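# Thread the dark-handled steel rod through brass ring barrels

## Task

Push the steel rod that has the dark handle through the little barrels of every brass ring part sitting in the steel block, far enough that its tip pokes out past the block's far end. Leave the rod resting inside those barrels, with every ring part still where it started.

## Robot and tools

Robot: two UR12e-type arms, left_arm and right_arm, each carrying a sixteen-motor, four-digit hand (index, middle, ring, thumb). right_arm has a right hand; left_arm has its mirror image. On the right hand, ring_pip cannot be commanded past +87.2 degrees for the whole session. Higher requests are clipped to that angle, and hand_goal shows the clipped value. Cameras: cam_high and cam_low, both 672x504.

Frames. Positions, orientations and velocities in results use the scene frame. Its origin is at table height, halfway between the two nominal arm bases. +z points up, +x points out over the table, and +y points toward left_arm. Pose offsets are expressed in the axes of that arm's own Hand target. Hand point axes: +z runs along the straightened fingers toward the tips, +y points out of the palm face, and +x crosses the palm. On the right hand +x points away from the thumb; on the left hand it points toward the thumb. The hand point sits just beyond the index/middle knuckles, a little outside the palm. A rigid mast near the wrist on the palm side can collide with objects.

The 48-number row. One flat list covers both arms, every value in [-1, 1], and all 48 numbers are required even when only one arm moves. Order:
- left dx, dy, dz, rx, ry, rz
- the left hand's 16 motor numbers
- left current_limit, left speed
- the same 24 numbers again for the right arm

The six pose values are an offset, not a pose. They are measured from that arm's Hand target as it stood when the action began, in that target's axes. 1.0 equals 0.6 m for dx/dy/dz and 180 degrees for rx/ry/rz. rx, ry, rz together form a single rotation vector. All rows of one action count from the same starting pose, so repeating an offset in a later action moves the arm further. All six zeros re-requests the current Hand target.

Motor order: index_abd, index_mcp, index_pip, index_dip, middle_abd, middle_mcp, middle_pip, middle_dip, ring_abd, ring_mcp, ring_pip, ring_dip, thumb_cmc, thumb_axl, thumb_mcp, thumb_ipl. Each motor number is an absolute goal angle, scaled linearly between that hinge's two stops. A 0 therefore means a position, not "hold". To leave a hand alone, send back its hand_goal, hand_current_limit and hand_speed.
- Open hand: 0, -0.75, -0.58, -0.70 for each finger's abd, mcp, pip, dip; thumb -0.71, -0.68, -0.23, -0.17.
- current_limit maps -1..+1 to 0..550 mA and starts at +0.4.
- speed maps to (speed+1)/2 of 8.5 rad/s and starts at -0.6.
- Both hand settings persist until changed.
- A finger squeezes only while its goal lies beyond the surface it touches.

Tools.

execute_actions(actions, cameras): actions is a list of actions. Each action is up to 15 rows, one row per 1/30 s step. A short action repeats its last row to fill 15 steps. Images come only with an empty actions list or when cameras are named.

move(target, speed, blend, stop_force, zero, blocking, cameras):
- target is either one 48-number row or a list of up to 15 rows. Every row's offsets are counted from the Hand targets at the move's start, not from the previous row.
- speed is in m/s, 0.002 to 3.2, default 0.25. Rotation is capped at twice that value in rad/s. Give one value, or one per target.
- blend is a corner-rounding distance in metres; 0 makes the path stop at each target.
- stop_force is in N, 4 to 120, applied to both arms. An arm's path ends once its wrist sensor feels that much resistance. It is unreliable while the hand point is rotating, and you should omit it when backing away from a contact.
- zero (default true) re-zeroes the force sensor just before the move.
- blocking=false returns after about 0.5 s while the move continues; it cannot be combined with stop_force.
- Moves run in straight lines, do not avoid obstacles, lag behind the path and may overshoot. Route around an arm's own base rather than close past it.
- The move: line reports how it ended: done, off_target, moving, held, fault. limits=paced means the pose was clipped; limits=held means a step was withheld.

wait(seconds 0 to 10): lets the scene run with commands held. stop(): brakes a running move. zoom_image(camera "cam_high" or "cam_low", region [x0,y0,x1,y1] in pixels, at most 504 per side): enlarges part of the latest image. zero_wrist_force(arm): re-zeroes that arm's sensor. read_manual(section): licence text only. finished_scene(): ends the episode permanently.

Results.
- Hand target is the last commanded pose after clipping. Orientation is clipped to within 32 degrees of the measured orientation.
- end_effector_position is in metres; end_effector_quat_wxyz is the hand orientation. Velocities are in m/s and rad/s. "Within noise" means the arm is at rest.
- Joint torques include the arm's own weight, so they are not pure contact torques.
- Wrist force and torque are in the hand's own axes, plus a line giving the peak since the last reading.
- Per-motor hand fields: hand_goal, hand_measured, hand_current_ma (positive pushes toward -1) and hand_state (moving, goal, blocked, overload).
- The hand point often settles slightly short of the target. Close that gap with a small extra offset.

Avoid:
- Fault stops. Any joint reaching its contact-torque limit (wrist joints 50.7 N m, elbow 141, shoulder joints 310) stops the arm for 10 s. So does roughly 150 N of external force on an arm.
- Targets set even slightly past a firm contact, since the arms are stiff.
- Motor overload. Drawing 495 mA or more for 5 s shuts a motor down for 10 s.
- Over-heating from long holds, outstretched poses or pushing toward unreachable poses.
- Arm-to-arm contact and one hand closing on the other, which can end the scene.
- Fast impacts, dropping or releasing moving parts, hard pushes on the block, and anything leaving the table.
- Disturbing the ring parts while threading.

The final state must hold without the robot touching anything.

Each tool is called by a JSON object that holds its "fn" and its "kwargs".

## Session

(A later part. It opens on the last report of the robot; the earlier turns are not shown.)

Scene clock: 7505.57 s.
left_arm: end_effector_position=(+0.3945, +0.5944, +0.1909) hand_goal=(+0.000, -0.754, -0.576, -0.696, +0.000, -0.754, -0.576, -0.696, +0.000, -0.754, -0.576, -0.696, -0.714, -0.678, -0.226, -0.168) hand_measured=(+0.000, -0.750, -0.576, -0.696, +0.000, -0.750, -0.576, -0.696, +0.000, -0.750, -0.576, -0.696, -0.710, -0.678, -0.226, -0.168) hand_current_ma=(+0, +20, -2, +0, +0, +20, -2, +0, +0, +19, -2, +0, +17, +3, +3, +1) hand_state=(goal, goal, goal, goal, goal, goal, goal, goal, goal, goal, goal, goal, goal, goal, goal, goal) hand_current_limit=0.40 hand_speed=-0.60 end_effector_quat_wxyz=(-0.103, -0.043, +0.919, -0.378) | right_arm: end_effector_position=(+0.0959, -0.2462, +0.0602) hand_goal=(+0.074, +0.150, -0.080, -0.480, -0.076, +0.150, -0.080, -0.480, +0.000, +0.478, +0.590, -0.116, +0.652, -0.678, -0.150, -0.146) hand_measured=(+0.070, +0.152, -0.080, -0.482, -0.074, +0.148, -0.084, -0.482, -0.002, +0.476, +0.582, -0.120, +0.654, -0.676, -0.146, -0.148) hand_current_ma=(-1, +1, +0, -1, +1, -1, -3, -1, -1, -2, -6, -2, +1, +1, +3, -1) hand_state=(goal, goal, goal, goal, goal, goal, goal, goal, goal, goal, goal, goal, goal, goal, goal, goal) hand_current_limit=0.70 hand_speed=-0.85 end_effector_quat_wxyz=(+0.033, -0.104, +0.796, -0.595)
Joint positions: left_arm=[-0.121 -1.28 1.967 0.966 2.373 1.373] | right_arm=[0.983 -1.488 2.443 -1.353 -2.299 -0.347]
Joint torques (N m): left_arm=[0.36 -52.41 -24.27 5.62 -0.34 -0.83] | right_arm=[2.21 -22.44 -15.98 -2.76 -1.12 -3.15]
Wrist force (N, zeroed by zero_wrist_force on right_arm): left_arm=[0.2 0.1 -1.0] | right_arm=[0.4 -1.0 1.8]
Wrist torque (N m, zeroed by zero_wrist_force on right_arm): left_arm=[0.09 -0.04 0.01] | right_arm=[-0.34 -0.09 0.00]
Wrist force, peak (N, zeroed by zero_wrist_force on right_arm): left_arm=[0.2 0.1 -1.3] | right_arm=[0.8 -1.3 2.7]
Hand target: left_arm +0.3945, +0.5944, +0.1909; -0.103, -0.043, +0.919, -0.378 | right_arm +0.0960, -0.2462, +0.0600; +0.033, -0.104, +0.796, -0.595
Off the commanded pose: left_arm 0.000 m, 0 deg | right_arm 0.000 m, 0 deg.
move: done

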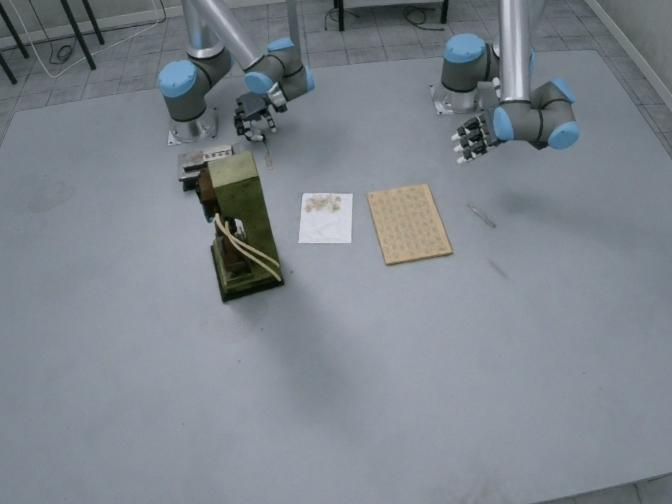

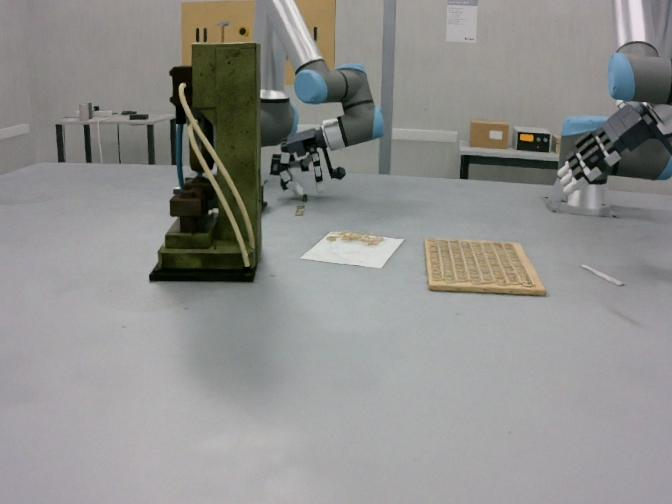

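{"fn": "move", "kwargs": {"target": [0,0,0,0,0,0,0,-0.754,-0.576,-0.696,0,-0.754,-0.576,-0.696,0,-0.754,-0.576,-0.696,-0.714,-0.678,-0.226,-0.168,0.4,-0.6,-0.0036,-0.0075,0.0239,0,0,0,0.075,0.03,0.18,-0.48,-0.075,0.03,0.18,-0.48,0,0.479,0.591,-0.116,0.653,-0.678,-0.15,-0.146,0.7,-0.9], "speed": 0.1, "cameras": ["cam_high","cam_low"]}}

{"fn": "zoom_image", "kwargs": {"camera": "cam_high", "region": [240, 115, 290, 165]}}

{"fn": "zoom_image", "kwargs": {"camera": "cam_low", "region": [280, 170, 330, 220]}}

Scene clock: 7704.57 s.
left_arm: end_effector_position=(+0.3945, +0.5944, +0.1909) hand_goal=(+0.000, -0.754, -0.576, -0.696, +0.000, -0.754, -0.576, -0.696, +0.000, -0.754, -0.576, -0.696, -0.714, -0.678, -0.226, -0.168) hand_measured=(+0.000, -0.750, -0.576, -0.696, +0.000, -0.750, -0.576, -0.696, +0.000, -0.750, -0.576, -0.696, -0.710, -0.678, -0.226, -0.168) hand_current_ma=(+0, +20, -2, +0, +0, +20, -2, +0, +0, +19, -2, +0, +17, +3, +3, +1) hand_state=(goal, goal, goal, goal, goal, goal, goal, goal, goal, goal, goal, goal, goal, goal, goal, goal) hand_current_limit=0.40 hand_speed=-0.60 end_effector_quat_wxyz=(-0.103, -0.043, +0.919, -0.378) | right_arm: end_effector_position=(+0.1011, -0.2604, +0.0600) hand_goal=(+0.074, +0.030, +0.180, -0.480, -0.076, +0.030, +0.180, -0.480, +0.000, +0.478, +0.590, -0.116, +0.652, -0.678, -0.150, -0.146) hand_measured=(+0.070, +0.036, +0.176, -0.482, -0.074, +0.036, +0.174, -0.482, -0.002, +0.476, +0.582, -0.120, +0.654, -0.676, -0.146, -0.148) hand_current_ma=(-1, +5, -3, -1, +1, +5, -4, -1, -1, -2, -6, -2, +1, +1, +2, -1) hand_state=(goal, goal, goal, goal, goal, goal, goal, goal, goal, goal, goal, goal, goal, goal, goal, goal) hand_current_limit=0.70 hand_speed=-0.90 end_effector_quat_wxyz=(+0.033, -0.104, +0.796, -0.595)
Joint positions: left_arm=[-0.121 -1.28 1.967 0.966 2.373 1.373] | right_arm=[0.954 -1.509 2.469 -1.369 -2.326 -0.362]
Joint torques (N m): left_arm=[1.89 -52.59 -23.53 5.75 -0.04 -0.85] | right_arm=[-7.92 -44.14 -16.24 -3.02 -2.68 -3.14]
Wrist force (N, zeroed by zero_wrist_force on right_arm): left_arm=[0.3 -0.2 -1.1] | right_arm=[0.5 -1.1 1.9]
Wrist torque (N m, zeroed by zero_wrist_force on right_arm): left_arm=[0.07 -0.06 0.03] | right_arm=[-0.35 -0.11 0.06]
Wrist force, peak (N, zeroed by zero_wrist_force on right_arm): left_arm=[0.1 0.0 -1.2] | right_arm=[0.9 -1.2 2.5]
Hand target: left_arm +0.3945, +0.5944, +0.1909; -0.103, -0.043, +0.919, -0.378 | right_arm +0.1012, -0.2604, +0.0600; +0.033, -0.104, +0.796, -0.595
Off the commanded pose: left_arm 0.000 m, 0 deg | right_arm 0.000 m, 0 deg.
move: done

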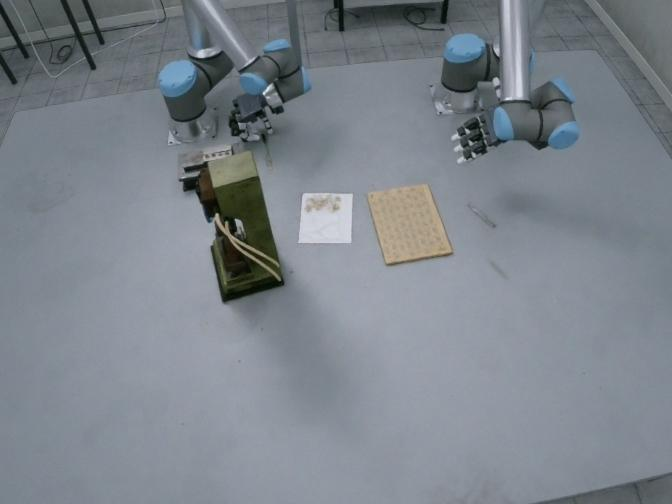

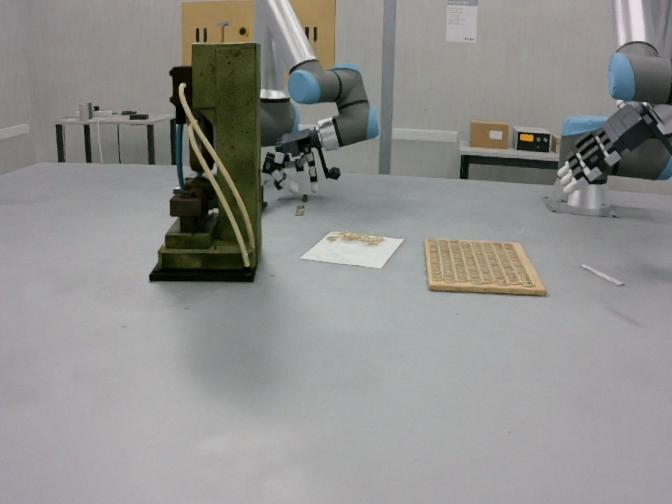

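Scaled by 10.080.

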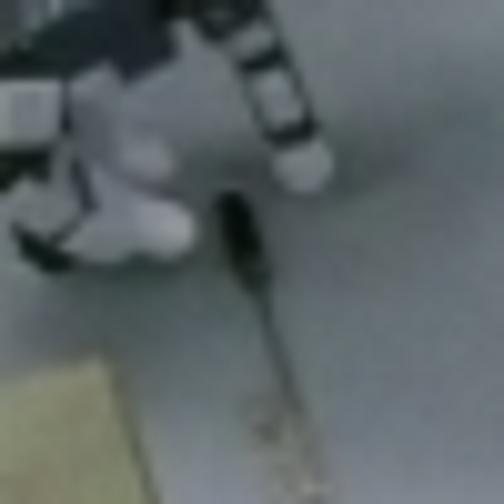

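Scaled by 10.080.

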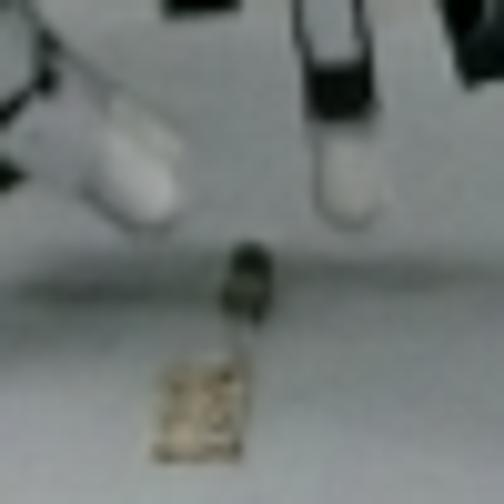

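{"fn": "move", "kwargs": {"target": [0,0,0,0,0,0,0,-0.754,-0.576,-0.696,0,-0.754,-0.576,-0.696,0,-0.754,-0.576,-0.696,-0.714,-0.678,-0.226,-0.168,0.4,-0.6,-0.0018,0.0239,0.0072,0,0,0,0.075,0.03,0.18,-0.48,-0.075,0.03,0.18,-0.48,0,0.479,0.591,-0.116,0.653,-0.678,-0.15,-0.146,0.7,-0.9], "speed": 0.05}}

{"fn": "move", "kwargs": {"target": [0,0,0,0,0,0,0,-0.754,-0.576,-0.696,0,-0.754,-0.576,-0.696,0,-0.754,-0.576,-0.696,-0.714,-0.678,-0.226,-0.168,0.4,-0.6,-0.0018,0.0239,0.0072,0,0,0,0.075,0.03,0.18,-0.48,-0.075,0.03,0.18,-0.48,0,0.479,0.591,-0.116,0.653,-0.678,-0.15,-0.146,0.7,-0.9], "speed": 0.008, "stop_force": 4, "cameras": ["cam_high","cam_low"]}}

{"fn": "zoom_image", "kwargs": {"camera": "cam_high", "region": [240, 115, 290, 165]}}

{"fn": "zoom_image", "kwargs": {"camera": "cam_low", "region": [280, 170, 330, 220]}}

Scene clock: 7721.97 s.
left_arm: end_effector_position=(+0.3945, +0.5944, +0.1909) hand_goal=(+0.000, -0.754, -0.576, -0.696, +0.000, -0.754, -0.576, -0.696, +0.000, -0.754, -0.576, -0.696, -0.714, -0.678, -0.226, -0.168) hand_measured=(+0.000, -0.750, -0.576, -0.696, +0.000, -0.750, -0.576, -0.696, +0.000, -0.750, -0.576, -0.696, -0.710, -0.678, -0.226, -0.168) hand_current_ma=(+0, +20, -2, +0, +0, +20, -2, +0, +0, +19, -2, +0, +17, +3, +3, +1) hand_state=(goal, goal, goal, goal, goal, goal, goal, goal, goal, goal, goal, goal, goal, goal, goal, goal) hand_current_limit=0.40 hand_speed=-0.60 end_effector_quat_wxyz=(-0.103, -0.043, +0.919, -0.378) | right_arm: end_effector_position=(+0.1012, -0.2604, +0.0451) hand_goal=(+0.074, +0.030, +0.180, -0.480, -0.076, +0.030, +0.180, -0.480, +0.000, +0.478, +0.590, -0.116, +0.652, -0.678, -0.150, -0.146) hand_measured=(+0.070, +0.036, +0.176, -0.482, -0.074, +0.036, +0.174, -0.482, -0.002, +0.476, +0.582, -0.120, +0.654, -0.676, -0.146, -0.148) hand_current_ma=(-1, +5, -3, -1, +1, +5, -4, -1, -1, -2, -6, -2, +1, +1, +2, -1) hand_state=(goal, goal, goal, goal, goal, goal, goal, goal, goal, goal, goal, goal, goal, goal, goal, goal) hand_current_limit=0.70 hand_speed=-0.90 end_effector_quat_wxyz=(+0.033, -0.104, +0.796, -0.595)
Joint positions: left_arm=[-0.121 -1.28 1.967 0.966 2.373 1.373] | right_arm=[0.954 -1.477 2.479 -1.411 -2.326 -0.362]
Joint torques (N m): left_arm=[-0.57 -52.87 -23.7 6.14 -0.34 -0.86] | right_arm=[-4.15 -22.39 -14.33 -2.84 -1.1 -0.38]
Wrist force (N, zeroed by zero_wrist_force on right_arm): left_arm=[0.1 0.1 -0.9] | right_arm=[0.5 -1.2 1.9]
Wrist torque (N m, zeroed by zero_wrist_force on right_arm): left_arm=[0.08 -0.03 0.01] | right_arm=[-0.38 -0.11 0.05]
Wrist force, peak (N, zeroed by zero_wrist_force on right_arm): left_arm=[0.2 -0.2 -1.3] | right_arm=[0.5 -0.9 2.6]
Hand target: left_arm +0.3945, +0.5944, +0.1909; -0.103, -0.043, +0.919, -0.378 | right_arm +0.1012, -0.2604, +0.0450; +0.033, -0.104, +0.796, -0.595
Off the commanded pose: left_arm 0.000 m, 0 deg | right_arm 0.000 m, 0 deg.
move: done

Scene clock: 7723.97 s.
left_arm: end_effector_position=(+0.3945, +0.5944, +0.1909) hand_goal=(+0.000, -0.754, -0.576, -0.696, +0.000, -0.754, -0.576, -0.696, +0.000, -0.754, -0.576, -0.696, -0.714, -0.678, -0.226, -0.168) hand_measured=(+0.000, -0.750, -0.576, -0.696, +0.000, -0.750, -0.576, -0.696, +0.000, -0.750, -0.576, -0.696, -0.710, -0.678, -0.226, -0.168) hand_current_ma=(+0, +20, -2, +0, +0, +20, -2, +0, +0, +19, -2, +0, +17, +3, +3, +1) hand_state=(goal, goal, goal, goal, goal, goal, goal, goal, goal, goal, goal, goal, goal, goal, goal, goal) hand_current_limit=0.40 hand_speed=-0.60 end_effector_quat_wxyz=(-0.103, -0.043, +0.919, -0.378) | right_arm: end_effector_position=(+0.1012, -0.2604, +0.0390) hand_goal=(+0.074, +0.030, +0.180, -0.480, -0.076, +0.030, +0.180, -0.480, +0.000, +0.478, +0.590, -0.116, +0.652, -0.678, -0.150, -0.146) hand_measured=(+0.070, +0.036, +0.176, -0.482, -0.074, +0.036, +0.174, -0.482, -0.002, +0.476, +0.582, -0.120, +0.654, -0.676, -0.148, -0.146) hand_current_ma=(-1, +5, -3, -1, +1, +4, -4, -1, -1, -2, -6, -2, +1, +1, +1, +0) hand_state=(goal, goal, goal, goal, goal, goal, goal, goal, goal, goal, goal, goal, goal, goal, goal, goal) hand_current_limit=0.70 hand_speed=-0.90 end_effector_quat_wxyz=(+0.033, -0.104, +0.796, -0.595)
Joint positions: left_arm=[-0.121 -1.28 1.967 0.966 2.373 1.373] | right_arm=[0.954 -1.463 2.482 -1.428 -2.326 -0.362]
Joint torques (N m): left_arm=[0.48 -52.09 -24.65 5.5 -0.23 -0.96] | right_arm=[-0.03 -44.97 -25.48 2.33 -0.83 1.01]
Wrist force (N, zeroed by zero_wrist_force on right_arm): left_arm=[0.2 -0.1 -0.8] | right_arm=[0.0 -5.7 1.2]
Wrist torque (N m, zeroed by zero_wrist_force on right_arm): left_arm=[0.05 -0.04 0.02] | right_arm=[-0.73 -0.06 0.08]
Wrist force, peak (N, zeroed by zero_wrist_force on right_arm): left_arm=[0.2 -0.3 -1.2] | right_arm=[-0.6 -10.6 0.2]
Hand target: left_arm +0.3945, +0.5944, +0.1909; -0.103, -0.043, +0.919, -0.378 | right_arm +0.1012, -0.2604, +0.0390; +0.033, -0.104, +0.796, -0.595 (not the last commanded pose)
Off the commanded pose: left_arm 0.000 m, 0 deg | right_arm 0.009 m, 0 deg.
move: contact (right_arm)

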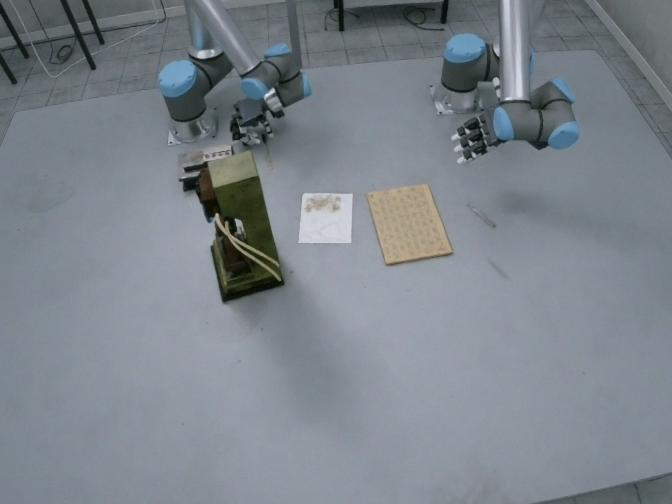

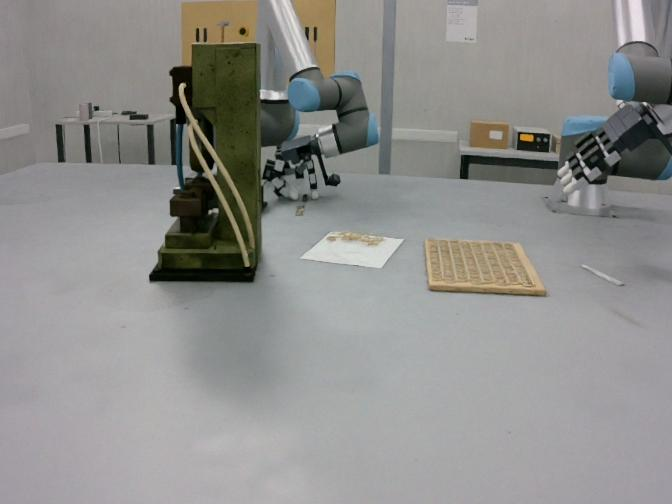

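Scaled by 10.080.

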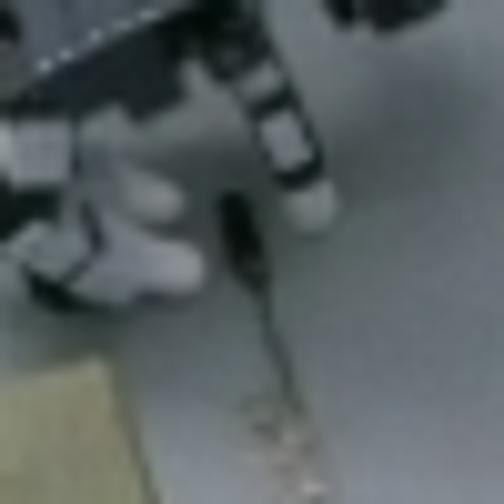

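Scaled by 10.080.

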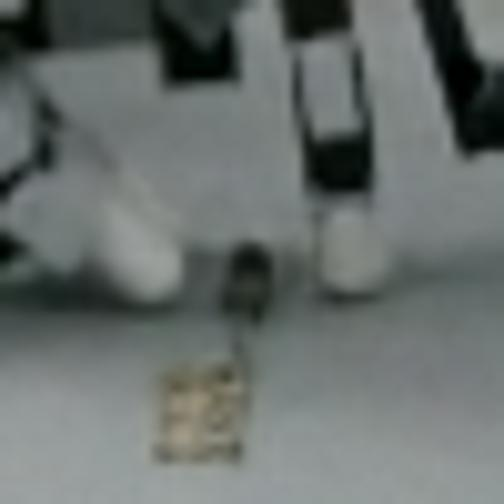

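{"fn": "move", "kwargs": {"target": [0,0,0,0,0,0,0,-0.754,-0.576,-0.696,0,-0.754,-0.576,-0.696,0,-0.754,-0.576,-0.696,-0.714,-0.678,-0.226,-0.168,0.4,-0.6,0.0001,-0.0011,-0.0003,0,0,0,0.075,0.03,0.18,-0.48,-0.075,0.03,0.18,-0.48,0,0.479,0.591,-0.116,0.653,-0.678,-0.15,-0.146,0.7,-0.9], "speed": 0.01}}

{"fn": "move", "kwargs": {"target": [0,0,0,0,0,0,0,-0.754,-0.576,-0.696,0,-0.754,-0.576,-0.696,0,-0.754,-0.576,-0.696,-0.714,-0.678,-0.226,-0.168,0.4,-0.6,0,0,0,0,0,0,0.075,0.34,-0.0657,-0.4783,-0.075,0.33,-0.0657,-0.4783,0,0.479,0.591,-0.116,0.653,-0.678,0.1,-0.146,0.7,-0.96], "speed": 0.01, "cameras": ["cam_high","cam_low"]}}

{"fn": "zoom_image", "kwargs": {"camera": "cam_high", "region": [240, 115, 290, 165]}}

{"fn": "zoom_image", "kwargs": {"camera": "cam_low", "region": [280, 170, 330, 220]}}

Scene clock: 7766.37 s.
left_arm: end_effector_position=(+0.3945, +0.5944, +0.1909) hand_goal=(+0.000, -0.754, -0.576, -0.696, +0.000, -0.754, -0.576, -0.696, +0.000, -0.754, -0.576, -0.696, -0.714, -0.678, -0.226, -0.168) hand_measured=(+0.000, -0.750, -0.576, -0.696, +0.000, -0.750, -0.576, -0.696, +0.000, -0.750, -0.576, -0.696, -0.710, -0.678, -0.226, -0.168) hand_current_ma=(+0, +20, -2, +0, +0, +20, -2, +0, +0, +19, -2, +0, +17, +3, +3, +1) hand_state=(goal, goal, goal, goal, goal, goal, goal, goal, goal, goal, goal, goal, goal, goal, goal, goal) hand_current_limit=0.40 hand_speed=-0.60 end_effector_quat_wxyz=(-0.103, -0.043, +0.919, -0.378) | right_arm: end_effector_position=(+0.1012, -0.2604, +0.0397) hand_goal=(+0.074, +0.030, +0.180, -0.480, -0.076, +0.030, +0.180, -0.480, +0.000, +0.478, +0.590, -0.116, +0.652, -0.678, -0.150, -0.146) hand_measured=(+0.070, +0.036, +0.176, -0.482, -0.074, +0.036, +0.174, -0.482, -0.002, +0.476, +0.582, -0.120, +0.654, -0.676, -0.148, -0.146) hand_current_ma=(-1, +5, -3, -1, +1, +4, -4, -1, -1, -2, -6, -2, +1, +1, +1, +0) hand_state=(goal, goal, goal, goal, goal, goal, goal, goal, goal, goal, goal, goal, goal, goal, goal, goal) hand_current_limit=0.70 hand_speed=-0.90 end_effector_quat_wxyz=(+0.033, -0.104, +0.796, -0.595)
Joint positions: left_arm=[-0.121 -1.28 1.967 0.966 2.373 1.373] | right_arm=[0.954 -1.465 2.482 -1.426 -2.326 -0.362]
Joint torques (N m): left_arm=[0.39 -50.32 -24.71 5.73 -0.09 -0.93] | right_arm=[-3.05 -46.31 -27.33 2.02 -1.16 0.43]
Wrist force (N, zeroed by zero_wrist_force on right_arm): left_arm=[0.1 0.1 -1.2] | right_arm=[0.3 -1.0 2.2]
Wrist torque (N m, zeroed by zero_wrist_force on right_arm): left_arm=[0.12 -0.04 0.01] | right_arm=[-0.38 -0.09 0.03]
Wrist force, peak (N, zeroed by zero_wrist_force on right_arm): left_arm=[-0.1 -0.3 -1.3] | right_arm=[-0.2 -6.4 1.5]
Hand target: left_arm +0.3945, +0.5944, +0.1909; -0.103, -0.043, +0.919, -0.378 | right_arm +0.1012, -0.2604, +0.0397; +0.033, -0.104, +0.796, -0.595
Off the commanded pose: left_arm 0.000 m, 0 deg | right_arm 0.000 m, 0 deg.
move: done

Scene clock: 7768.73 s.
left_arm: end_effector_position=(+0.3945, +0.5944, +0.1909) hand_goal=(+0.000, -0.754, -0.576, -0.696, +0.000, -0.754, -0.576, -0.696, +0.000, -0.754, -0.576, -0.696, -0.714, -0.678, -0.226, -0.168) hand_measured=(+0.000, -0.750, -0.576, -0.696, +0.000, -0.750, -0.576, -0.696, +0.000, -0.750, -0.576, -0.696, -0.710, -0.678, -0.226, -0.168) hand_current_ma=(+0, +20, -2, +0, +0, +20, -2, +0, +0, +19, -2, +0, +17, +3, +3, +1) hand_state=(goal, goal, goal, goal, goal, goal, goal, goal, goal, goal, goal, goal, goal, goal, goal, goal) hand_current_limit=0.40 hand_speed=-0.60 end_effector_quat_wxyz=(-0.103, -0.043, +0.919, -0.378) | right_arm: end_effector_position=(+0.1012, -0.2604, +0.0397) hand_goal=(+0.074, +0.340, -0.066, -0.478, -0.076, +0.330, -0.066, -0.478, +0.000, +0.478, +0.590, -0.116, +0.652, -0.678, +0.100, -0.146) hand_measured=(+0.072, +0.258, -0.066, -0.476, -0.074, +0.280, -0.080, -0.482, -0.002, +0.476, +0.582, -0.120, +0.662, -0.676, -0.054, -0.176) hand_current_ma=(-1, -227, -1, +1, +1, -109, -15, -2, -1, -2, -6, -2, +9, +1, -468, -75) hand_state=(goal, moving, moving, goal, goal, blocked, goal, goal, goal, goal, goal, goal, goal, goal, blocked, blocked) hand_current_limit=0.70 hand_speed=-0.96 end_effector_quat_wxyz=(+0.033, -0.104, +0.796, -0.595)
Joint positions: left_arm=[-0.121 -1.28 1.967 0.966 2.373 1.373] | right_arm=[0.954 -1.465 2.482 -1.426 -2.326 -0.362]
Joint torques (N m): left_arm=[0.12 -50.79 -25.28 5.84 -0.33 -0.89] | right_arm=[-9.73 -42.63 -21.94 1.72 -2.1 -1.58]
Wrist force (N, zeroed by zero_wrist_force on right_arm): left_arm=[0.1 -0.4 -1.2] | right_arm=[0.2 -10.0 0.9]
Wrist torque (N m, zeroed by zero_wrist_force on right_arm): left_arm=[0.05 -0.03 0.01] | right_arm=[-0.89 -0.06 0.17]
Wrist force, peak (N, zeroed by zero_wrist_force on right_arm): left_arm=[0.1 -0.3 -1.3] | right_arm=[0.2 -10.3 0.4]
Hand target: left_arm +0.3945, +0.5944, +0.1909; -0.103, -0.043, +0.919, -0.378 | right_arm +0.1012, -0.2604, +0.0397; +0.033, -0.104, +0.796, -0.595
Off the commanded pose: left_arm 0.000 m, 0 deg | right_arm 0.000 m, 0 deg.
move: done

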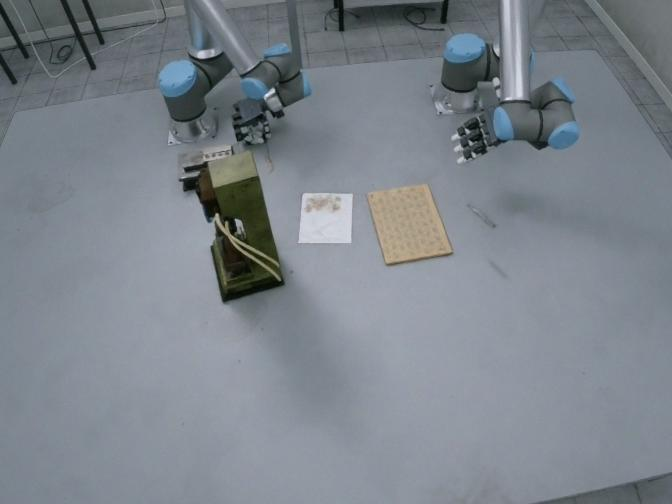

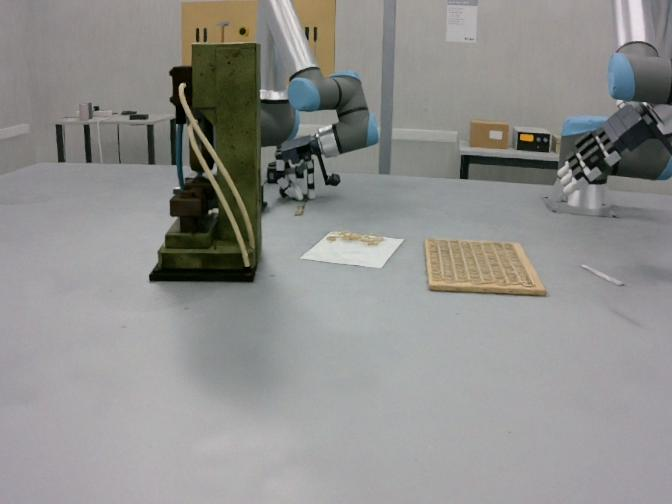

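Scaled by 10.080.

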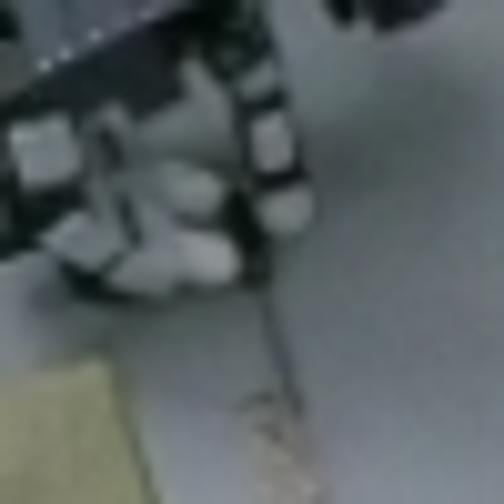

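Scaled by 10.080.

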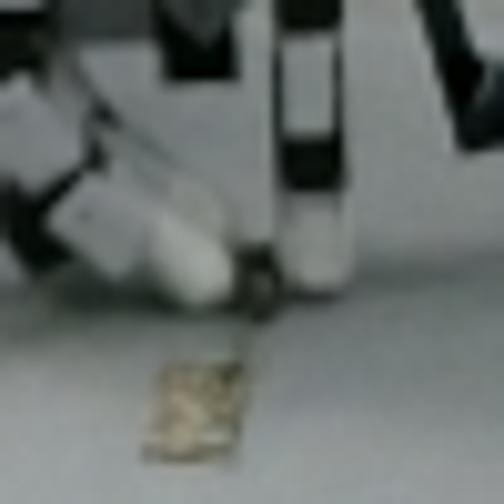

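{"fn": "move", "kwargs": {"target": [0,0,0,0,0,0,0,-0.754,-0.576,-0.696,0,-0.754,-0.576,-0.696,0,-0.754,-0.576,-0.696,-0.714,-0.678,-0.226,-0.168,0.4,-0.6,0.0002,-0.0016,-0.0005,0,0,0,0.075,0.34,-0.0657,-0.4783,-0.075,0.33,-0.0657,-0.4783,0,0.479,0.591,-0.116,0.653,-0.678,0.1,-0.146,0.7,-0.96], "speed": 0.005}}

{"fn": "wait", "kwargs": {"seconds": 1.5}}

Scene clock: 7777.53 s.
left_arm: end_effector_position=(+0.3945, +0.5944, +0.1909) hand_goal=(+0.000, -0.754, -0.576, -0.696, +0.000, -0.754, -0.576, -0.696, +0.000, -0.754, -0.576, -0.696, -0.714, -0.678, -0.226, -0.168) hand_measured=(+0.000, -0.750, -0.576, -0.696, +0.000, -0.750, -0.576, -0.696, +0.000, -0.750, -0.576, -0.696, -0.710, -0.678, -0.226, -0.168) hand_current_ma=(+0, +20, -2, +0, +0, +20, -2, +0, +0, +19, -2, +0, +17, +3, +3, +1) hand_state=(goal, goal, goal, goal, goal, goal, goal, goal, goal, goal, goal, goal, goal, goal, goal, goal) hand_current_limit=0.40 hand_speed=-0.60 end_effector_quat_wxyz=(-0.103, -0.043, +0.919, -0.378) | right_arm: end_effector_position=(+0.1012, -0.2604, +0.0407) hand_goal=(+0.074, +0.340, -0.066, -0.478, -0.076, +0.330, -0.066, -0.478, +0.000, +0.478, +0.590, -0.116, +0.652, -0.678, +0.100, -0.146) hand_measured=(+0.068, +0.266, -0.080, -0.484, -0.074, +0.282, -0.086, -0.484, -0.002, +0.476, +0.582, -0.120, +0.662, -0.676, -0.052, -0.176) hand_current_ma=(-4, -195, -16, -4, +1, -107, -27, -5, -1, -2, -6, -2, +11, +1, -467, -76) hand_state=(goal, blocked, goal, goal, goal, blocked, goal, goal, goal, goal, goal, goal, goal, goal, blocked, blocked) hand_current_limit=0.70 hand_speed=-0.96 end_effector_quat_wxyz=(+0.033, -0.104, +0.796, -0.595)
Joint positions: left_arm=[-0.121 -1.28 1.967 0.966 2.373 1.373] | right_arm=[0.954 -1.467 2.481 -1.423 -2.326 -0.362]
Joint torques (N m): left_arm=[-0.63 -53.54 -23.99 5.83 -0.61 -0.6] | right_arm=[9.94 -46.48 -27.12 2.45 0.41 -1.09]
Wrist force (N, zeroed by zero_wrist_force on right_arm): left_arm=[-0.1 -0.2 -1.0] | right_arm=[0.8 -1.0 2.1]
Wrist torque (N m, zeroed by zero_wrist_force on right_arm): left_arm=[0.05 -0.01 -0.01] | right_arm=[-0.36 -0.13 0.07]
Wrist force, peak (N, zeroed by zero_wrist_force on right_arm): left_arm=[0.2 -0.2 -1.3] | right_arm=[0.0 -10.6 0.9]
Hand target: left_arm +0.3945, +0.5944, +0.1909; -0.103, -0.043, +0.919, -0.378 | right_arm +0.1011, -0.2604, +0.0407; +0.033, -0.104, +0.796, -0.595
Off the commanded pose: left_arm 0.000 m, 0 deg | right_arm 0.000 m, 0 deg.
move: done

Scene clock: 7779.03 s.
left_arm: end_effector_position=(+0.3945, +0.5944, +0.1909) hand_goal=(+0.000, -0.754, -0.576, -0.696, +0.000, -0.754, -0.576, -0.696, +0.000, -0.754, -0.576, -0.696, -0.714, -0.678, -0.226, -0.168) hand_measured=(+0.000, -0.750, -0.576, -0.696, +0.000, -0.750, -0.576, -0.696, +0.000, -0.750, -0.576, -0.696, -0.710, -0.678, -0.226, -0.168) hand_current_ma=(+0, +20, -2, +0, +0, +20, -2, +0, +0, +19, -2, +0, +17, +3, +3, +1) hand_state=(goal, goal, goal, goal, goal, goal, goal, goal, goal, goal, goal, goal, goal, goal, goal, goal) hand_current_limit=0.40 hand_speed=-0.60 end_effector_quat_wxyz=(-0.103, -0.043, +0.919, -0.378) | right_arm: end_effector_position=(+0.1011, -0.2604, +0.0407) hand_goal=(+0.074, +0.340, -0.066, -0.478, -0.076, +0.330, -0.066, -0.478, +0.000, +0.478, +0.590, -0.116, +0.652, -0.678, +0.100, -0.146) hand_measured=(+0.068, +0.266, -0.080, -0.484, -0.074, +0.282, -0.086, -0.484, -0.002, +0.476, +0.582, -0.120, +0.662, -0.676, -0.050, -0.176) hand_current_ma=(-5, -195, -16, -5, +1, -107, -28, -5, -1, -2, -6, -2, +11, +1, -468, -76) hand_state=(goal, blocked, goal, goal, goal, blocked, blocked, goal, goal, goal, goal, goal, goal, goal, blocked, blocked) hand_current_limit=0.70 hand_speed=-0.96 end_effector_quat_wxyz=(+0.033, -0.104, +0.796, -0.595)
Joint positions: left_arm=[-0.121 -1.28 1.967 0.966 2.373 1.373] | right_arm=[0.954 -1.467 2.481 -1.423 -2.326 -0.362]
Joint torques (N m): left_arm=[0.36 -52.87 -22.67 5.79 -0.53 -0.61] | right_arm=[12.86 -47.66 -27.13 2.27 0.61 3.31]
Wrist force (N, zeroed by zero_wrist_force on right_arm): left_arm=[0.3 0.0 -0.8] | right_arm=[0.5 -1.2 2.0]
Wrist torque (N m, zeroed by zero_wrist_force on right_arm): left_arm=[0.06 -0.06 0.03] | right_arm=[-0.36 -0.11 0.05]
Wrist force, peak (N, zeroed by zero_wrist_force on right_arm): left_arm=[0.2 -0.1 -1.2] | right_arm=[0.6 -1.4 2.2]
Hand target: left_arm +0.3945, +0.5944, +0.1909; -0.103, -0.043, +0.919, -0.378 | right_arm +0.1011, -0.2604, +0.0407; +0.033, -0.104, +0.796, -0.595
Off the commanded pose: left_arm 0.000 m, 0 deg | right_arm 0.000 m, 0 deg.
wait: 1.50 s; at rest by 0.17 s

{"fn": "move", "kwargs": {"target": [0,0,0,0,0,0,0,-0.754,-0.576,-0.696,0,-0.754,-0.576,-0.696,0,-0.754,-0.576,-0.696,-0.714,-0.678,-0.226,-0.168,0.4,-0.6,0.0012,-0.0159,-0.0048,0,0,0,0.075,0.34,-0.0657,-0.4783,-0.075,0.33,-0.0657,-0.4783,0,0.479,0.591,-0.116,0.653,-0.678,0.1,-0.146,0.7,-0.96], "speed": 0.01, "cameras": ["cam_high","cam_low"]}}

{"fn": "zoom_image", "kwargs": {"camera": "cam_high", "region": [240, 115, 290, 185]}}

{"fn": "zoom_image", "kwargs": {"camera": "cam_low", "region": [280, 170, 330, 220]}}

Scene clock: 7793.87 s.
left_arm: end_effector_position=(+0.3945, +0.5944, +0.1909) hand_goal=(+0.000, -0.754, -0.576, -0.696, +0.000, -0.754, -0.576, -0.696, +0.000, -0.754, -0.576, -0.696, -0.714, -0.678, -0.226, -0.168) hand_measured=(+0.000, -0.750, -0.576, -0.696, +0.000, -0.750, -0.576, -0.696, +0.000, -0.750, -0.576, -0.696, -0.710, -0.678, -0.226, -0.168) hand_current_ma=(+0, +20, -2, +0, +0, +20, -2, +0, +0, +19, -2, +0, +17, +3, +3, +1) hand_state=(goal, goal, goal, goal, goal, goal, goal, goal, goal, goal, goal, goal, goal, goal, goal, goal) hand_current_limit=0.40 hand_speed=-0.60 end_effector_quat_wxyz=(-0.103, -0.043, +0.919, -0.378) | right_arm: end_effector_position=(+0.1011, -0.2604, +0.0506) hand_goal=(+0.074, +0.340, -0.066, -0.478, -0.076, +0.330, -0.066, -0.478, +0.000, +0.478, +0.590, -0.116, +0.652, -0.678, +0.100, -0.146) hand_measured=(+0.066, +0.266, -0.084, -0.488, -0.074, +0.282, -0.088, -0.484, -0.002, +0.476, +0.582, -0.120, +0.662, -0.676, -0.050, -0.176) hand_current_ma=(-5, -195, -24, -9, +1, -107, -30, -6, -1, -2, -6, -2, +11, +1, -468, -76) hand_state=(goal, blocked, goal, goal, goal, blocked, blocked, goal, goal, goal, goal, goal, goal, goal, blocked, blocked) hand_current_limit=0.70 hand_speed=-0.96 end_effector_quat_wxyz=(+0.033, -0.104, +0.796, -0.595)
Joint positions: left_arm=[-0.121 -1.28 1.967 0.966 2.373 1.373] | right_arm=[0.954 -1.489 2.475 -1.395 -2.326 -0.362]
Joint torques (N m): left_arm=[1.25 -50.14 -23.06 6 -0.25 -1.19] | right_arm=[13.03 -47.18 -28.06 2.55 0.51 2.45]
Wrist force (N, zeroed by zero_wrist_force on right_arm): left_arm=[0.1 0.0 -0.8] | right_arm=[0.3 -1.3 2.3]
Wrist torque (N m, zeroed by zero_wrist_force on right_arm): left_arm=[0.06 -0.03 0.01] | right_arm=[-0.41 -0.10 0.03]
Wrist force, peak (N, zeroed by zero_wrist_force on right_arm): left_arm=[0.2 0.0 -1.4] | right_arm=[0.6 -1.1 2.5]
Hand target: left_arm +0.3945, +0.5944, +0.1909; -0.103, -0.043, +0.919, -0.378 | right_arm +0.1011, -0.2604, +0.0507; +0.033, -0.104, +0.796, -0.595
Off the commanded pose: left_arm 0.000 m, 0 deg | right_arm 0.000 m, 0 deg.
move: done

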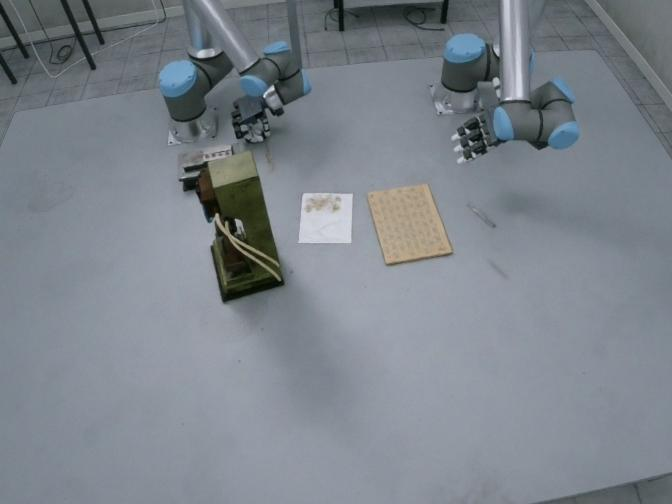

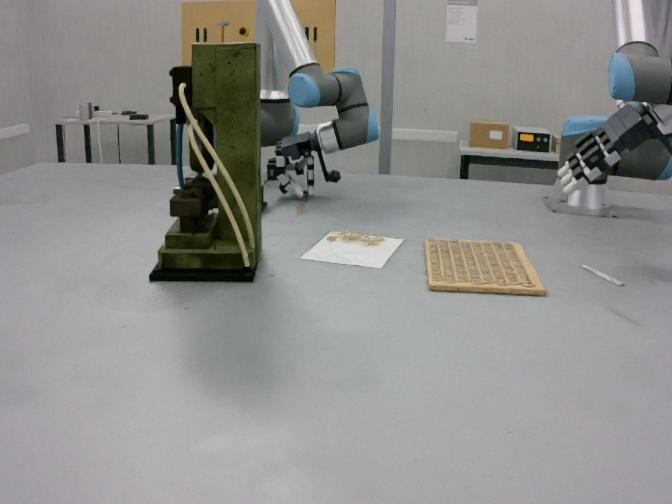

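Scaled by 7.200.

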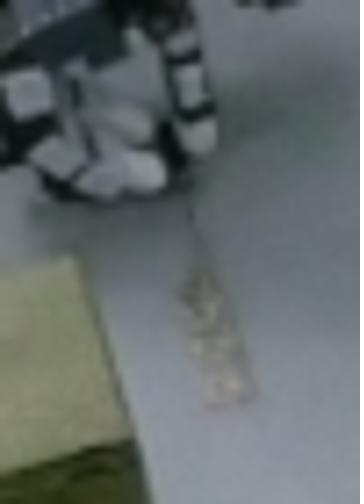

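Scaled by 10.080.

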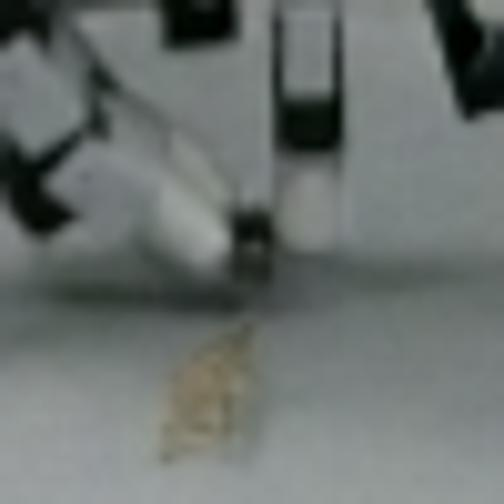

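{"fn": "move", "kwargs": {"target": [0,0,0,0,0,0,0,-0.754,-0.576,-0.696,0,-0.754,-0.576,-0.696,0,-0.754,-0.576,-0.696,-0.714,-0.678,-0.226,-0.168,0.4,-0.6,0.0036,-0.0477,-0.0144,0,0,0,0.075,0.34,-0.0657,-0.4783,-0.075,0.33,-0.0657,-0.4783,0,0.479,0.591,-0.116,0.653,-0.678,0.1,-0.146,0.7,-0.96], "speed": 0.02, "cameras": ["cam_high","cam_low"]}}

{"fn": "zoom_image", "kwargs": {"camera": "cam_high", "region": [240, 115, 290, 185]}}

{"fn": "zoom_image", "kwargs": {"camera": "cam_low", "region": [280, 170, 330, 220]}}

Scene clock: 7802.63 s.
left_arm: end_effector_position=(+0.3945, +0.5944, +0.1909) hand_goal=(+0.000, -0.754, -0.576, -0.696, +0.000, -0.754, -0.576, -0.696, +0.000, -0.754, -0.576, -0.696, -0.714, -0.678, -0.226, -0.168) hand_measured=(+0.000, -0.750, -0.576, -0.696, +0.000, -0.750, -0.576, -0.696, +0.000, -0.750, -0.576, -0.696, -0.710, -0.678, -0.226, -0.168) hand_current_ma=(+0, +20, -2, +0, +0, +20, -2, +0, +0, +19, -2, +0, +17, +3, +3, +1) hand_state=(goal, goal, goal, goal, goal, goal, goal, goal, goal, goal, goal, goal, goal, goal, goal, goal) hand_current_limit=0.40 hand_speed=-0.60 end_effector_quat_wxyz=(-0.103, -0.043, +0.919, -0.378) | right_arm: end_effector_position=(+0.1011, -0.2605, +0.0806) hand_goal=(+0.074, +0.340, -0.066, -0.478, -0.076, +0.330, -0.066, -0.478, +0.000, +0.478, +0.590, -0.116, +0.652, -0.678, +0.100, -0.146) hand_measured=(+0.066, +0.266, -0.086, -0.488, -0.074, +0.282, -0.088, -0.484, -0.002, +0.476, +0.582, -0.120, +0.662, -0.676, -0.048, -0.176) hand_current_ma=(-5, -195, -25, -9, +1, -107, -30, -6, -1, -2, -6, -2, +11, +1, -467, -76) hand_state=(goal, blocked, goal, goal, goal, blocked, blocked, goal, goal, goal, goal, goal, goal, goal, blocked, blocked) hand_current_limit=0.70 hand_speed=-0.96 end_effector_quat_wxyz=(+0.033, -0.104, +0.796, -0.595)
Joint positions: left_arm=[-0.121 -1.28 1.967 0.966 2.373 1.373] | right_arm=[0.954 -1.552 2.455 -1.311 -2.326 -0.362]
Joint torques (N m): left_arm=[2.15 -51.93 -23.99 5.58 0.24 -0.82] | right_arm=[11.8 -43.16 -31.05 1.94 0.76 0.59]
Wrist force (N, zeroed by zero_wrist_force on right_arm): left_arm=[0.3 -0.4 -0.9] | right_arm=[1.0 -0.8 2.3]
Wrist torque (N m, zeroed by zero_wrist_force on right_arm): left_arm=[0.03 -0.05 0.03] | right_arm=[-0.35 -0.18 0.08]
Wrist force, peak (N, zeroed by zero_wrist_force on right_arm): left_arm=[0.1 -0.1 -1.4] | right_arm=[0.3 -0.9 2.7]
Hand target: left_arm +0.3945, +0.5944, +0.1909; -0.103, -0.043, +0.919, -0.378 | right_arm +0.1011, -0.2605, +0.0807; +0.033, -0.104, +0.796, -0.595
Off the commanded pose: left_arm 0.000 m, 0 deg | right_arm 0.000 m, 0 deg.
move: done

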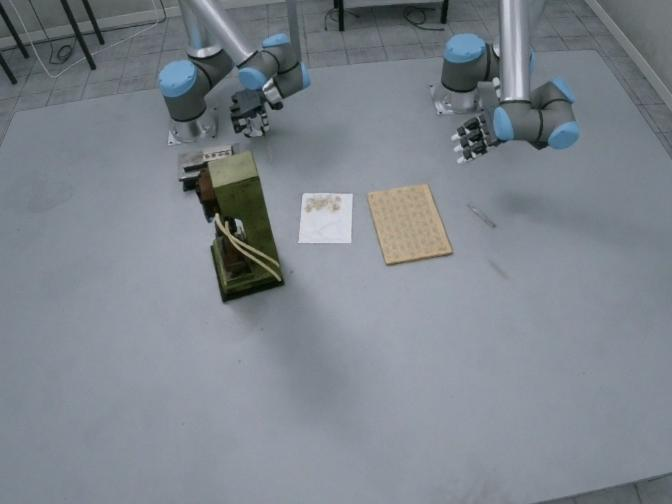

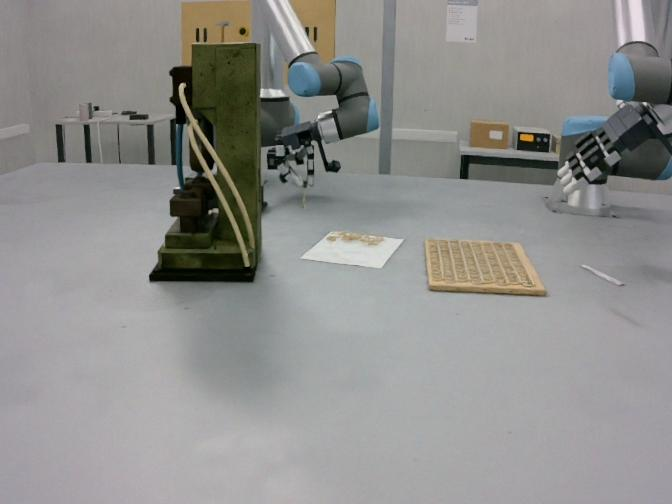

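Scaled by 7.200.

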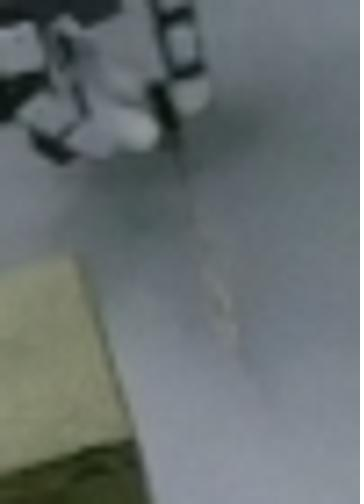

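Scaled by 10.080.

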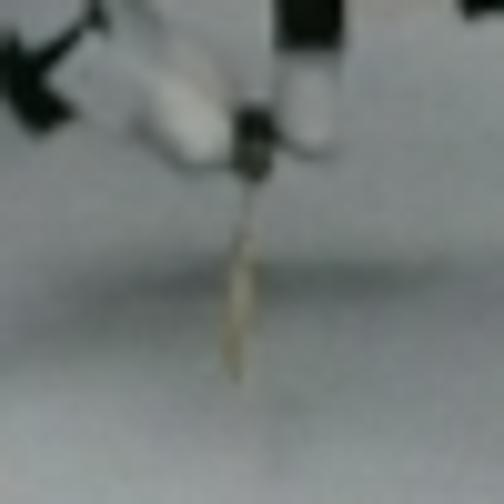

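{"fn": "move", "kwargs": {"target": [0,0,0,0,0,0,0,-0.754,-0.576,-0.696,0,-0.754,-0.576,-0.696,0,-0.754,-0.576,-0.696,-0.714,-0.678,-0.226,-0.168,0.4,-0.6,0.0142,-0.1908,-0.0575,0,0,0,0.075,0.34,-0.0657,-0.4783,-0.075,0.33,-0.0657,-0.4783,0,0.479,0.591,-0.116,0.653,-0.678,0.1,-0.146,0.7,-0.96], "speed": 0.04, "cameras": ["cam_high","cam_low"]}}

{"fn": "zoom_image", "kwargs": {"camera": "cam_high", "region": [235, 95, 295, 165]}}

{"fn": "zoom_image", "kwargs": {"camera": "cam_low", "region": [280, 130, 330, 190]}}

Scene clock: 7814.47 s.
left_arm: end_effector_position=(+0.3945, +0.5944, +0.1909) hand_goal=(+0.000, -0.754, -0.576, -0.696, +0.000, -0.754, -0.576, -0.696, +0.000, -0.754, -0.576, -0.696, -0.714, -0.678, -0.226, -0.168) hand_measured=(+0.000, -0.750, -0.576, -0.696, +0.000, -0.750, -0.576, -0.696, +0.000, -0.750, -0.576, -0.696, -0.710, -0.678, -0.226, -0.168) hand_current_ma=(+0, +20, -2, +0, +0, +20, -2, +0, +0, +19, -2, +0, +17, +3, +3, +1) hand_state=(goal, goal, goal, goal, goal, goal, goal, goal, goal, goal, goal, goal, goal, goal, goal, goal) hand_current_limit=0.40 hand_speed=-0.60 end_effector_quat_wxyz=(-0.103, -0.043, +0.919, -0.378) | right_arm: end_effector_position=(+0.1010, -0.2607, +0.2004) hand_goal=(+0.074, +0.340, -0.066, -0.478, -0.076, +0.330, -0.066, -0.478, +0.000, +0.478, +0.590, -0.116, +0.652, -0.678, +0.100, -0.146) hand_measured=(+0.066, +0.266, -0.086, -0.488, -0.074, +0.282, -0.088, -0.484, -0.002, +0.476, +0.582, -0.120, +0.662, -0.676, -0.048, -0.176) hand_current_ma=(-5, -195, -26, -10, +1, -107, -30, -6, -1, -2, -6, -2, +11, +1, -467, -76) hand_state=(goal, blocked, goal, goal, goal, blocked, blocked, goal, goal, goal, goal, goal, goal, goal, blocked, blocked) hand_current_limit=0.70 hand_speed=-0.96 end_effector_quat_wxyz=(+0.033, -0.104, +0.796, -0.595)
Joint positions: left_arm=[-0.121 -1.28 1.967 0.966 2.373 1.373] | right_arm=[0.954 -1.75 2.342 -1.001 -2.326 -0.362]
Joint torques (N m): left_arm=[1.16 -53.17 -23.5 5.55 -0.56 -0.83] | right_arm=[-9.52 -37.09 -39.29 2.48 -2.59 -1.04]
Wrist force (N, zeroed by zero_wrist_force on right_arm): left_arm=[0.3 -0.1 -0.8] | right_arm=[0.8 -1.0 2.2]
Wrist torque (N m, zeroed by zero_wrist_force on right_arm): left_arm=[0.06 -0.05 0.03] | right_arm=[-0.36 -0.13 0.07]
Wrist force, peak (N, zeroed by zero_wrist_force on right_arm): left_arm=[0.2 -0.3 -1.3] | right_arm=[0.7 -0.9 2.8]
Hand target: left_arm +0.3945, +0.5944, +0.1909; -0.103, -0.043, +0.919, -0.378 | right_arm +0.1010, -0.2607, +0.2006; +0.033, -0.104, +0.796, -0.595
Off the commanded pose: left_arm 0.000 m, 0 deg | right_arm 0.000 m, 0 deg.
move: done

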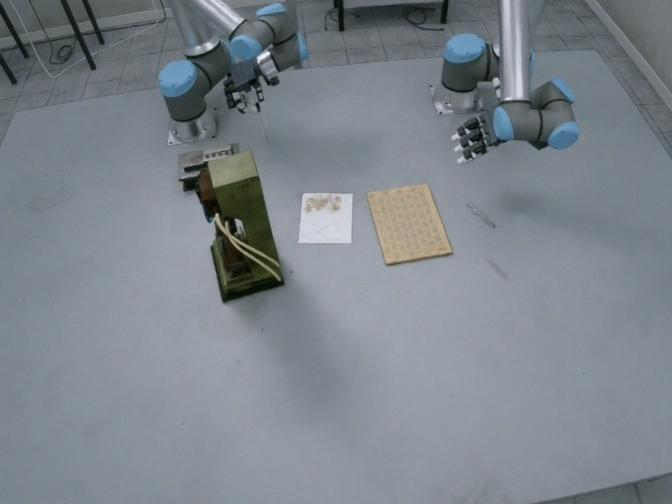

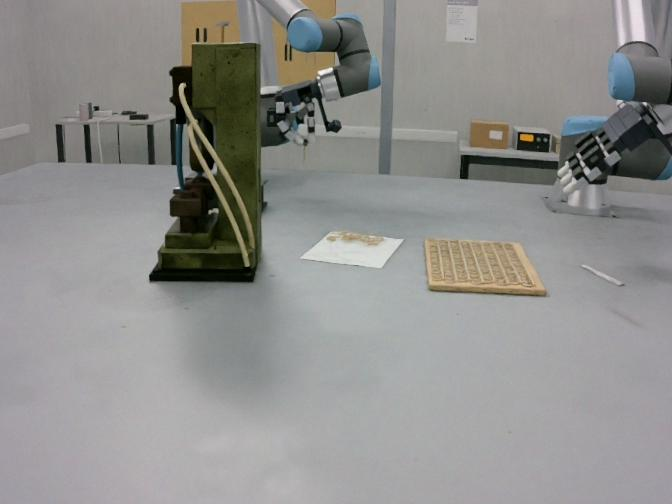

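Scaled by 7.200.

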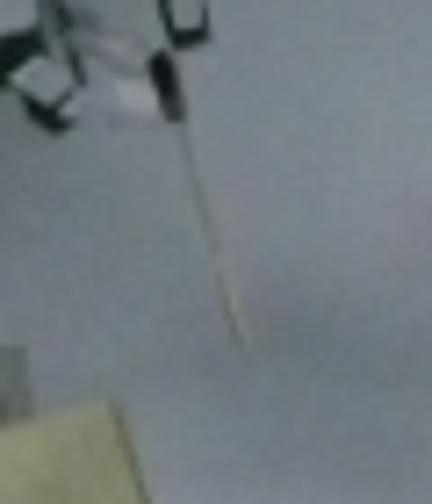

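Scaled by 8.400.

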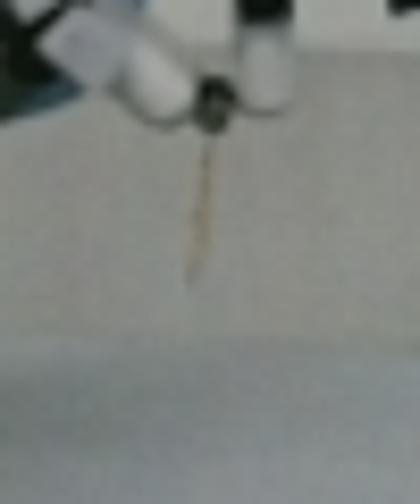

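{"fn": "zoom_image", "kwargs": {"camera": "cam_high", "region": [250, 98, 280, 148]}}

{"fn": "zoom_image", "kwargs": {"camera": "cam_low", "region": [292, 136, 318, 170]}}

Scaled by 10.080.

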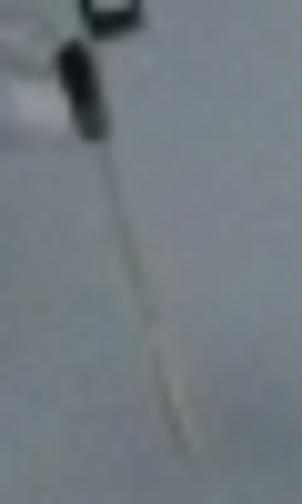

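Scaled by 14.824.

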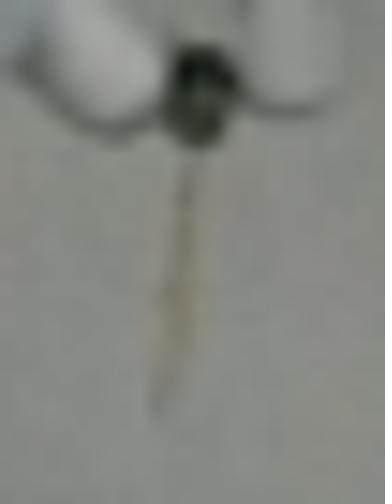

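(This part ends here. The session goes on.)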